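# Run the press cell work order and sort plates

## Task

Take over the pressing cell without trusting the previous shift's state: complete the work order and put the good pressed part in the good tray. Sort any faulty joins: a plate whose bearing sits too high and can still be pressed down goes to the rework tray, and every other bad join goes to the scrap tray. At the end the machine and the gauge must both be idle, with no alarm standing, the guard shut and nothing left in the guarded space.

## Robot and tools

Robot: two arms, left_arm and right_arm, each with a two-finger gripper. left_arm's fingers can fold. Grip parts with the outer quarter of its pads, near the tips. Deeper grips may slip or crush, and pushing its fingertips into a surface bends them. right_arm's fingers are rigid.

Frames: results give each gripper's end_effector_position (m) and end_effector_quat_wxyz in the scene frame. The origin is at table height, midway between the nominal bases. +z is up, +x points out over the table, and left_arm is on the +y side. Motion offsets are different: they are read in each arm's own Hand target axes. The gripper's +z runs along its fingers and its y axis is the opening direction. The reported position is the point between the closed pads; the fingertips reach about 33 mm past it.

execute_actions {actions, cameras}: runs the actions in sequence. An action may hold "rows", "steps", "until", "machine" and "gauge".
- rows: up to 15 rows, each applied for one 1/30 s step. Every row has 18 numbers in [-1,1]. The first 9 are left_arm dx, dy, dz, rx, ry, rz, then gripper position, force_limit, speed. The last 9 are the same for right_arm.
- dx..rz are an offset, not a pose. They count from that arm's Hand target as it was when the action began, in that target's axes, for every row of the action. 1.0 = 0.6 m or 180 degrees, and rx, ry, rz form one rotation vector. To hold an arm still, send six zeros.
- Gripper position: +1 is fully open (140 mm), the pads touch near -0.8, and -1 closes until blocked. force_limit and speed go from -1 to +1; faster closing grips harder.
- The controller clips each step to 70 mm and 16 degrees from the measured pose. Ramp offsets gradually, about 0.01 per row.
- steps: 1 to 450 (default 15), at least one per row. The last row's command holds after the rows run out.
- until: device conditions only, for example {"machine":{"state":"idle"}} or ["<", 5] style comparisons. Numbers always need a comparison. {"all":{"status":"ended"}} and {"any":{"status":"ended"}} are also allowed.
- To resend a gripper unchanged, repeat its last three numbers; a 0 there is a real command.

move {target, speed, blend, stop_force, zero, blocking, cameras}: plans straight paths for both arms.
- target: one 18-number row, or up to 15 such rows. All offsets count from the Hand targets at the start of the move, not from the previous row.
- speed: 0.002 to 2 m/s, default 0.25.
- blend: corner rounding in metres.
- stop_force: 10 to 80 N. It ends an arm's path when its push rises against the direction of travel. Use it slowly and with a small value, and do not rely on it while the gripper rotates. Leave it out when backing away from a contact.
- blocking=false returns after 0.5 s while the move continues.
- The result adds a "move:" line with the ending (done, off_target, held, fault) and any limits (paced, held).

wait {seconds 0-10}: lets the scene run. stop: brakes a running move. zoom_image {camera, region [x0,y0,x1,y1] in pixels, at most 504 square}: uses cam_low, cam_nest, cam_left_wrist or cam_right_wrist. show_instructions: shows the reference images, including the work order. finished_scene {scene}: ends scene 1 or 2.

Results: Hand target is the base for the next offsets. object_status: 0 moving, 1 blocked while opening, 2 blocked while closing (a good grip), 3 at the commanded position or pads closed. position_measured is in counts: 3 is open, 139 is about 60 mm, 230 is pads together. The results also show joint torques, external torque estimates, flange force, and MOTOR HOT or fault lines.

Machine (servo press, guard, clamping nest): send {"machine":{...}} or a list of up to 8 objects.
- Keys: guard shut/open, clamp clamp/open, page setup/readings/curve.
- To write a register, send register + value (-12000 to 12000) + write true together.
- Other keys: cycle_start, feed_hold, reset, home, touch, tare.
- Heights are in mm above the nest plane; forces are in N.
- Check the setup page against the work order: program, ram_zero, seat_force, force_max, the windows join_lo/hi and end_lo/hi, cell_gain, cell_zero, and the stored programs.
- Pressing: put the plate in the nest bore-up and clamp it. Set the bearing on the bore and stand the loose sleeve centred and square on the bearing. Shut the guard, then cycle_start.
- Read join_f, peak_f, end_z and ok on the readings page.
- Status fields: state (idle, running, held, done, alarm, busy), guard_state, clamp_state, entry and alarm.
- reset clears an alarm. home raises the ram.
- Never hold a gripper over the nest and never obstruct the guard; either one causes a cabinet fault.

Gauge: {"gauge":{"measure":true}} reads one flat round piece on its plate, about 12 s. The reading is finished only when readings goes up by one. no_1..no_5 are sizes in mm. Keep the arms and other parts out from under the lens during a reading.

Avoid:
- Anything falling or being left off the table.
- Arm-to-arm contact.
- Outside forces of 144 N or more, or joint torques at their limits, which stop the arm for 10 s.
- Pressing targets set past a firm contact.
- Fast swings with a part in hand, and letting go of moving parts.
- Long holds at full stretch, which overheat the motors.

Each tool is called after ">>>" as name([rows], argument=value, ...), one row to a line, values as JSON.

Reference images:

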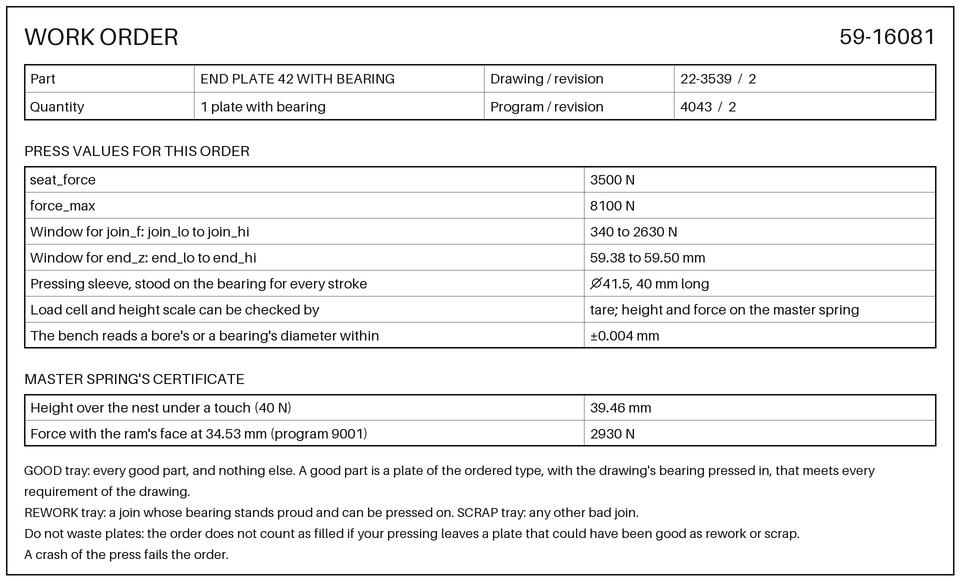

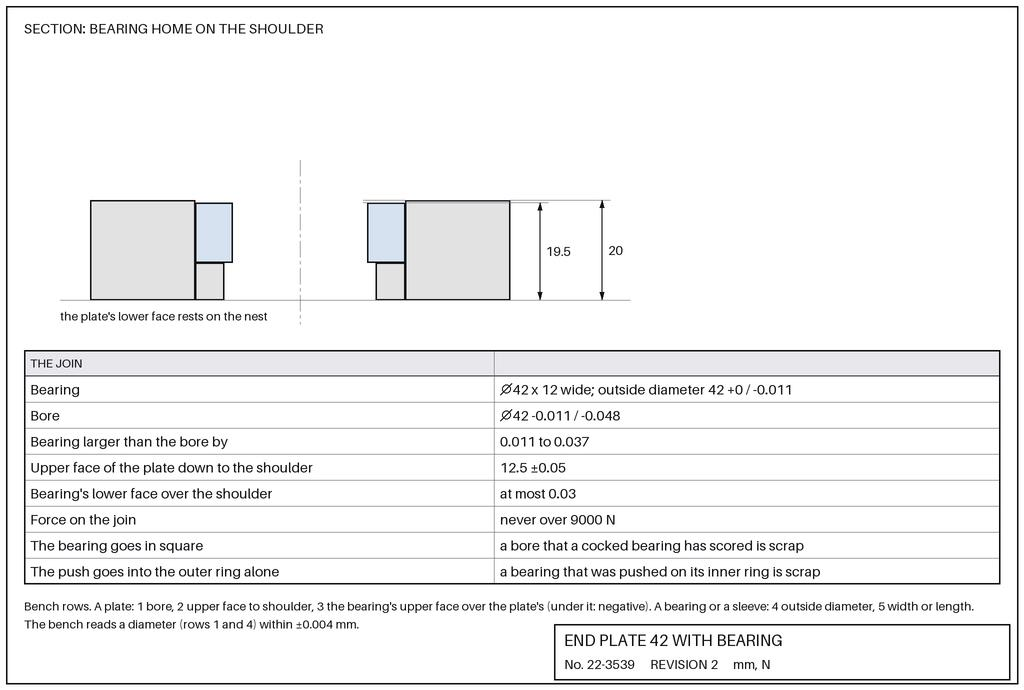

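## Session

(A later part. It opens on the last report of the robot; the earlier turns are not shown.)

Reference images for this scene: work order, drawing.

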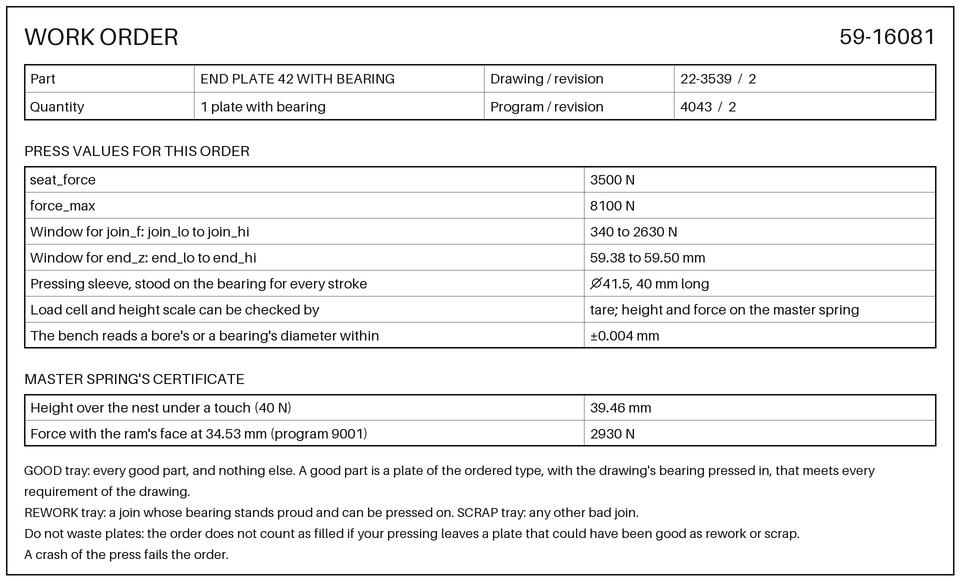

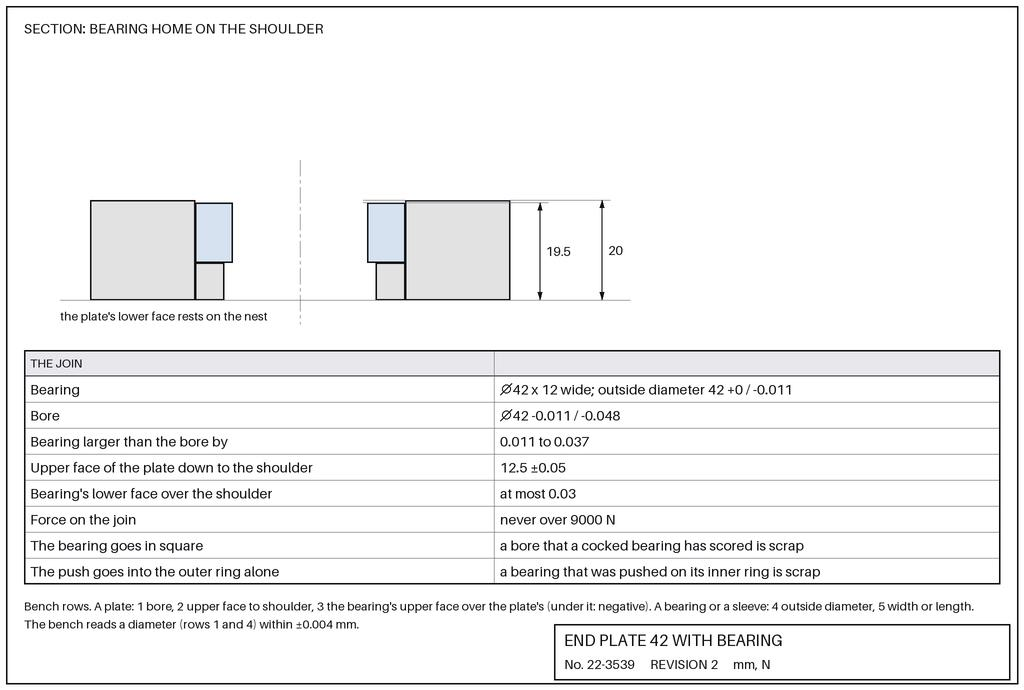

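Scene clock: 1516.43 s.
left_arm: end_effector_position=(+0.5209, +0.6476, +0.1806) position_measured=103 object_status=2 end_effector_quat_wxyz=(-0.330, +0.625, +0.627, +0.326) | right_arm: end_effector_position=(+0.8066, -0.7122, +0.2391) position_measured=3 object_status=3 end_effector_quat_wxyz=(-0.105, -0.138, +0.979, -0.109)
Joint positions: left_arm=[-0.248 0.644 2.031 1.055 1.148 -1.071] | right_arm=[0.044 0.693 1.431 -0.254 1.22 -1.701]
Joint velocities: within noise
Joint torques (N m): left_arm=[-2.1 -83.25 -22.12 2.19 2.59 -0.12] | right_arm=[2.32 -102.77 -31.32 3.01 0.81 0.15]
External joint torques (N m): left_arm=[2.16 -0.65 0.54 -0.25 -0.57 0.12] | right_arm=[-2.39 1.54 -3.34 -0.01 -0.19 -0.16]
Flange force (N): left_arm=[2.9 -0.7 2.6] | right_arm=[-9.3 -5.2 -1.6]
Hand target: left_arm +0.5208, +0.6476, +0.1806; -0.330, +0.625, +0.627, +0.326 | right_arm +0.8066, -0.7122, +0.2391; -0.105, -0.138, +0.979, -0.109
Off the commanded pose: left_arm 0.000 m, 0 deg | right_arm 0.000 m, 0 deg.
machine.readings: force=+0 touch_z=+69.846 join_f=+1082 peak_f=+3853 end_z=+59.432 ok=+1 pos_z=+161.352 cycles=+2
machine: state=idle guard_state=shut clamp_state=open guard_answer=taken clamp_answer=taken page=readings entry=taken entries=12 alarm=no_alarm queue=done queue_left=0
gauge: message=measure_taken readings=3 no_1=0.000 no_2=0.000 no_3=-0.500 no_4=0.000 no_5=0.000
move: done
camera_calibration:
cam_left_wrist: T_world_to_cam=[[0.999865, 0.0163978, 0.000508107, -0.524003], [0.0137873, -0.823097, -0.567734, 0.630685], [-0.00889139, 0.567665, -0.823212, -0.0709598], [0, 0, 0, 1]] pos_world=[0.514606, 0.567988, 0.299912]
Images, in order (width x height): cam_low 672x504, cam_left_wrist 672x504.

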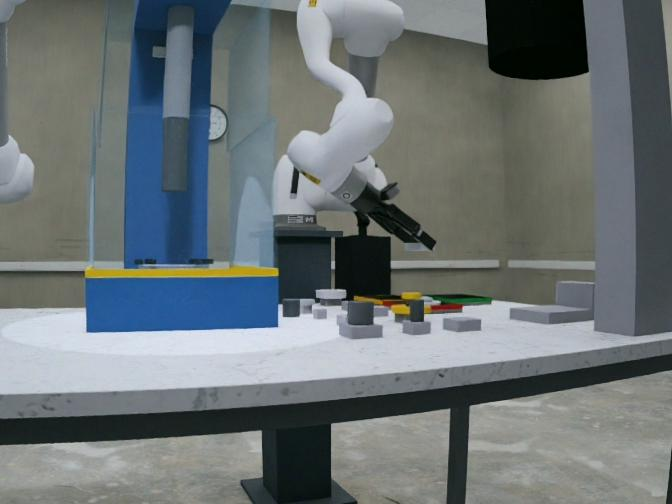

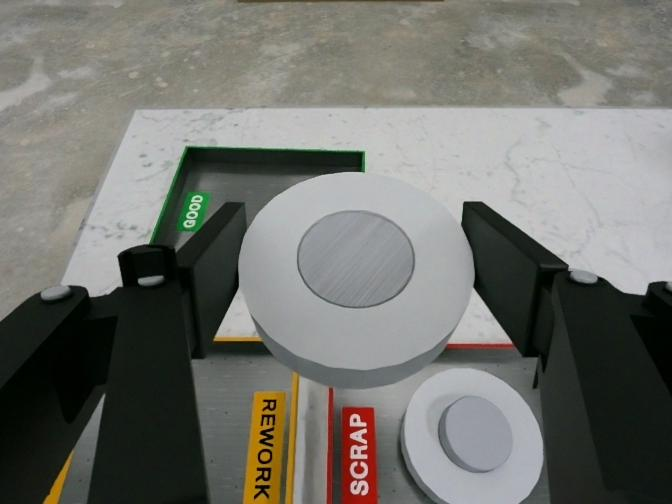

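>>> move(target=[0.0073,-0.1163,0.3172,0,0,0,-1,-0.02,-1,0,0,0,0,0,0,1,1,1], speed=0.12, cameras=["cam_left_wrist"])

>>> move(target=[-0.0724,0,0.0507,0,0,0,-1,-0.02,-1,0,0,0,0,0,0,1,1,1], speed=0.02, stop_force=12, cameras=["cam_left_wrist"])

Scene clock: 1528.87 s.
left_arm: end_effector_position=(+0.4500, +0.8063, +0.0762) position_measured=103 object_status=2 end_effector_quat_wxyz=(-0.330, +0.626, +0.627, +0.326) | right_arm: end_effector_position=(+0.8066, -0.7122, +0.2391) position_measured=3 object_status=3 end_effector_quat_wxyz=(-0.105, -0.138, +0.979, -0.109)
Joint positions: left_arm=[0.006 0.779 2.174 1.43 0.98 -1.338] | right_arm=[0.044 0.693 1.431 -0.254 1.22 -1.701]
Joint velocities: within noise
Joint torques (N m): left_arm=[-2.17 -84.56 -11.87 0.62 2.93 -0.1] | right_arm=[2.06 -102.47 -31.23 3.05 0.91 0.18]
External joint torques (N m): left_arm=[2.15 -0.3 0.04 -0.09 -0.7 0.1] | right_arm=[-2.13 0.47 -3.63 -0.04 -0.29 -0.19]
Flange force (N): left_arm=[2.9 0.0 2.9] | right_arm=[-8.3 -4.9 -2.4]
Hand target: left_arm +0.4500, +0.8063, +0.0761; -0.330, +0.625, +0.627, +0.326 | right_arm +0.8066, -0.7122, +0.2391; -0.105, -0.138, +0.979, -0.109
Off the commanded pose: left_arm 0.000 m, 0 deg | right_arm 0.000 m, 0 deg.
machine.readings: force=+0 touch_z=+69.846 join_f=+1082 peak_f=+3853 end_z=+59.432 ok=+1 pos_z=+161.352 cycles=+2
machine: state=idle guard_state=shut clamp_state=open guard_answer=taken clamp_answer=taken page=readings entry=taken entries=12 alarm=no_alarm queue=done queue_left=0
gauge: message=measure_taken readings=3 no_1=0.000 no_2=0.000 no_3=-0.500 no_4=0.000 no_5=0.000
move: done
camera_calibration:
cam_left_wrist: T_world_to_cam=[[0.999865, 0.0163978, 0.000508107, -0.455761], [0.0137873, -0.823097, -0.567734, 0.703015], [-0.00889139, 0.567665, -0.823212, -0.247621], [0, 0, 0, 1]] pos_world=[0.443806, 0.726688, 0.195512]
Images, in order (width x height): cam_left_wrist 672x504.

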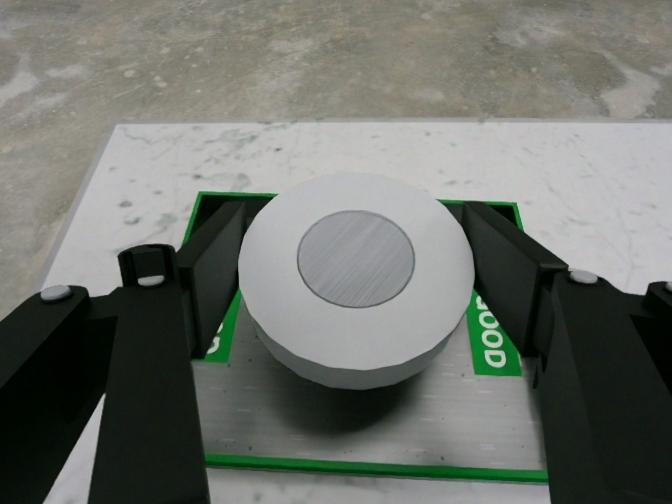

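Scene clock: 1531.80 s.
left_arm: end_effector_position=(+0.4499, +0.8066, +0.0289) position_measured=103 object_status=2 end_effector_quat_wxyz=(-0.330, +0.625, +0.627, +0.326) | right_arm: end_effector_position=(+0.8066, -0.7122, +0.2391) position_measured=3 object_status=3 end_effector_quat_wxyz=(-0.105, -0.138, +0.979, -0.109)
Joint positions: left_arm=[0.007 0.87 2.152 1.477 0.972 -1.422] | right_arm=[0.044 0.693 1.431 -0.254 1.22 -1.701]
Joint velocities: within noise
Joint torques (N m): left_arm=[-1.37 -77.39 -9.88 0.47 -2.76 -0.11] | right_arm=[2.35 -102.32 -31.45 3.03 0.87 0.2]
External joint torques (N m): left_arm=[1.47 -10.94 0.73 -0.16 5.02 0.11] | right_arm=[-2.14 1.07 -3.19 -0.02 -0.25 -0.21]
Flange force (N): left_arm=[19.0 -2.8 -11.7] | right_arm=[-8.3 -4.8 -1.7]
Hand target: left_arm +0.4499, +0.8066, +0.0290; -0.330, +0.625, +0.627, +0.326 (not the last commanded pose) | right_arm +0.8066, -0.7122, +0.2391; -0.105, -0.138, +0.979, -0.109
Off the commanded pose: left_arm 0.006 m, 0 deg | right_arm 0.000 m, 0 deg.
machine.readings: force=+0 touch_z=+69.846 join_f=+1082 peak_f=+3853 end_z=+59.432 ok=+1 pos_z=+161.352 cycles=+2
machine: state=idle guard_state=shut clamp_state=open guard_answer=taken clamp_answer=taken page=readings entry=taken entries=12 alarm=no_alarm queue=done queue_left=0
gauge: message=measure_taken readings=3 no_1=0.000 no_2=0.000 no_3=-0.500 no_4=0.000 no_5=0.000
move: contact (left_arm)
camera_calibration:
cam_left_wrist: T_world_to_cam=[[0.999866, 0.0163405, 0.00059092, -0.455513], [0.0137867, -0.823065, -0.56778, 0.676395], [-0.00879145, 0.567712, -0.82318, -0.286814], [0, 0, 0, 1]] pos_world=[0.443606, 0.726988, 0.148213]
Images, in order (width x height): cam_left_wrist 672x504.

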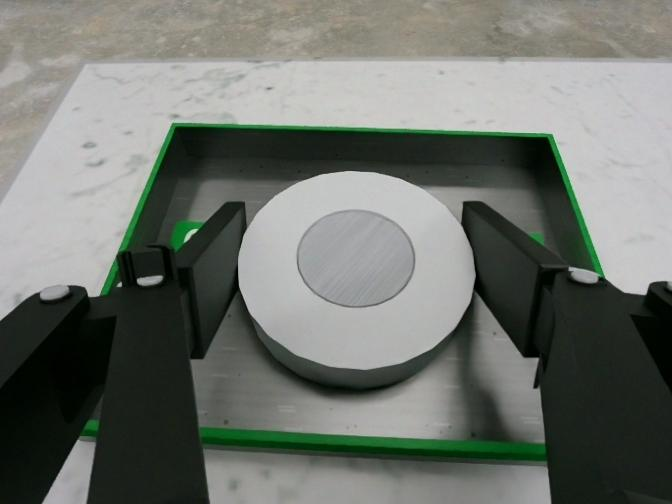

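>>> execute_actions([
  {"rows":[[0.001,0,-0.0007,0,0,0,-1,-0.02,-1,0,0,0,0,0,0,1,1,1]],"steps":8},
  {"rows":[[0,0,0,0,0,0,0.5,-0.02,-0.7,0,0,0,0,0,0,1,1,1]],"steps":25},
], cameras=["cam_left_wrist"])

>>> move(target=[0,0,-0.33,0,0,0,0.5,-0.02,-0.7,0,0,0,0,0,0,1,1,1], speed=0.15)

Scene clock: 1539.37 s.
left_arm: end_effector_position=(+0.4499, +0.8066, +0.0297) position_measured=66 object_status=3 end_effector_quat_wxyz=(-0.330, +0.625, +0.627, +0.326) | right_arm: end_effector_position=(+0.8066, -0.7122, +0.2391) position_measured=3 object_status=3 end_effector_quat_wxyz=(-0.105, -0.138, +0.979, -0.109)
Joint positions: left_arm=[0.007 0.868 2.153 1.476 0.972 -1.421] | right_arm=[0.044 0.693 1.431 -0.254 1.22 -1.701]
Joint velocities: within noise
Joint torques (N m): left_arm=[-2.09 -86.17 -8.63 0.24 2.08 -0.14] | right_arm=[2.36 -102.44 -31.52 3.04 0.85 0.14]
External joint torques (N m): left_arm=[2.03 -2.52 -0.71 0.1 0.17 0.14] | right_arm=[-2.45 0.39 -3.39 -0.03 -0.23 -0.15]
External joint torques at the end of the 1st action: left_arm=[2.35 -0.86 -0.45 -0.12 -0.7 0.09] | right_arm=[-2.77 1.74 -3.43 -0.05 -0.28 -0.15]
Flange force (N): left_arm=[6.0 0.9 0.6] | right_arm=[-7.6 -5.1 -2.2]
Flange force at the end of the 1st action (N): left_arm=[3.8 0.9 2.7] | right_arm=[-9.7 -5.6 -1.3]
Hand target: left_arm +0.4499, +0.8066, +0.0297; -0.330, +0.625, +0.627, +0.326 | right_arm +0.8066, -0.7122, +0.2391; -0.105, -0.138, +0.979, -0.109
Off the commanded pose: left_arm 0.000 m, 0 deg | right_arm 0.000 m, 0 deg.
machine.readings: force=+0 touch_z=+69.846 join_f=+1082 peak_f=+3853 end_z=+59.432 ok=+1 pos_z=+161.352 cycles=+2
machine: state=idle guard_state=shut clamp_state=open guard_answer=taken clamp_answer=taken page=readings entry=taken entries=12 alarm=no_alarm queue=done queue_left=0
gauge: message=measure_taken readings=3 no_1=0.000 no_2=0.000 no_3=-0.500 no_4=0.000 no_5=0.000
camera_calibration:
cam_left_wrist: T_world_to_cam=[[0.999865, 0.0163977, 0.000508904, -0.455543], [0.0137872, -0.823064, -0.567781, 0.676848], [-0.00889144, 0.567712, -0.823179, -0.286111], [0, 0, 0, 1]] pos_world=[0.443606, 0.726988, 0.149013]
Images, in order (width x height): cam_left_wrist 672x504.

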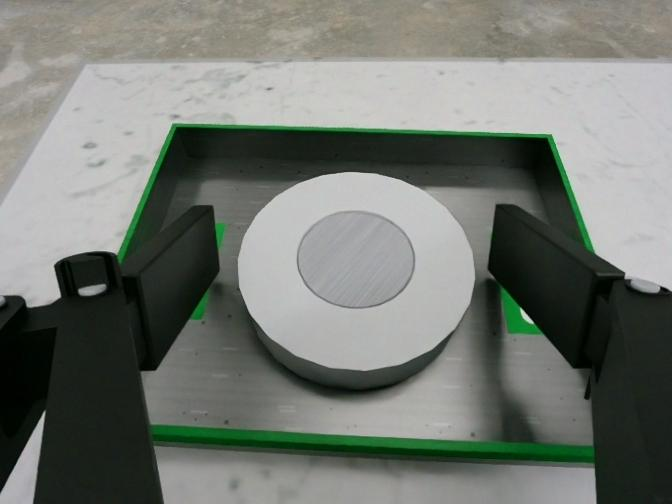

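Scene clock: 1541.03 s.
left_arm: end_effector_position=(+0.4509, +0.6438, +0.1423) position_measured=66 object_status=3 end_effector_quat_wxyz=(-0.330, +0.625, +0.627, +0.326) | right_arm: end_effector_position=(+0.8066, -0.7122, +0.2391) position_measured=3 object_status=3 end_effector_quat_wxyz=(-0.105, -0.138, +0.979, -0.109)
Joint positions: left_arm=[-0.287 0.662 2.161 1.085 1.09 -1.223] | right_arm=[0.044 0.693 1.431 -0.254 1.22 -1.701]
Joint velocities: within noise
Joint torques (N m): left_arm=[-2.48 -77.46 -15.62 1.2 1.98 -0.04] | right_arm=[2.34 -102.43 -31.35 3.06 0.83 0.13]
External joint torques (N m): left_arm=[2.38 -2.26 -0.28 0.1 0.17 0.03] | right_arm=[-2.38 0.56 -3.48 -0.05 -0.21 -0.14]
Flange force (N): left_arm=[5.9 0.6 1.2] | right_arm=[-8.1 -5.1 -2.2]
Hand target: left_arm +0.4510, +0.6438, +0.1424; -0.330, +0.625, +0.627, +0.326 | right_arm +0.8066, -0.7122, +0.2391; -0.105, -0.138, +0.979, -0.109
Off the commanded pose: left_arm 0.000 m, 0 deg | right_arm 0.000 m, 0 deg.
machine.readings: force=+0 touch_z=+69.846 join_f=+1082 peak_f=+3853 end_z=+59.432 ok=+1 pos_z=+161.352 cycles=+2
machine: state=idle guard_state=shut clamp_state=open guard_answer=taken clamp_answer=taken page=readings entry=taken entries=12 alarm=no_alarm queue=done queue_left=0
gauge: message=measure_taken readings=3 no_1=0.000 no_2=0.000 no_3=-0.500 no_4=0.000 no_5=0.000
move: done
camera_calibration:
cam_left_wrist: T_world_to_cam=[[0.999865, 0.0163977, 0.000508904, -0.45403], [0.0137872, -0.823064, -0.567781, 0.606771], [-0.00889144, 0.567712, -0.823179, -0.100988], [0, 0, 0, 1]] pos_world=[0.444706, 0.564188, 0.261613]
cam_right_wrist: T_world_to_cam=[[-0.291646, 0.939359, -0.18041, 0.955312], [0.943348, 0.313666, 0.108207, -0.566199], [0.158234, -0.138631, -0.977621, 0.149998], [0, 0, 0, 1]] pos_world=[0.789001, -0.698989, 0.380255]

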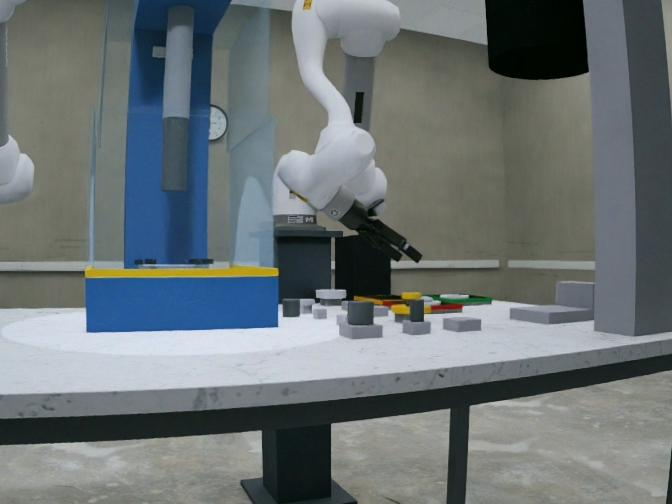

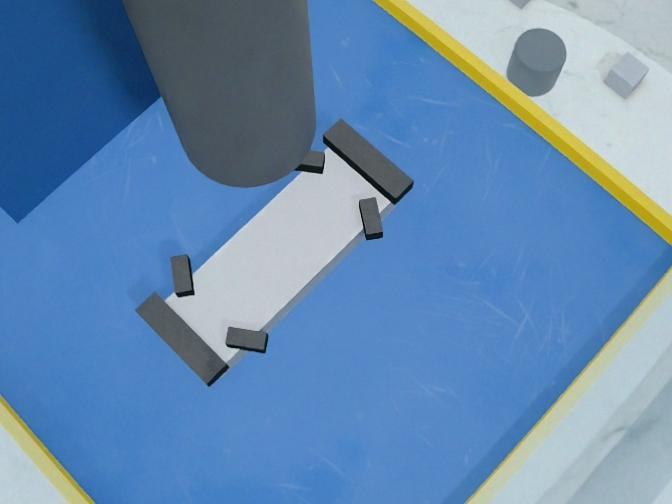

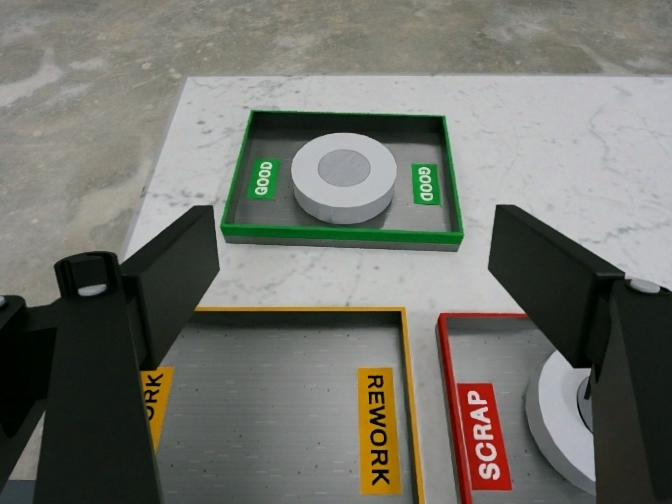

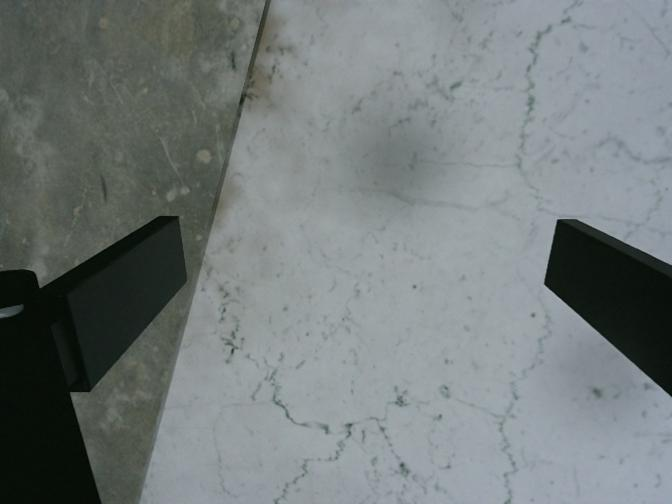

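>>> finished_scene(scene=2)

The scene is finished: the task was done.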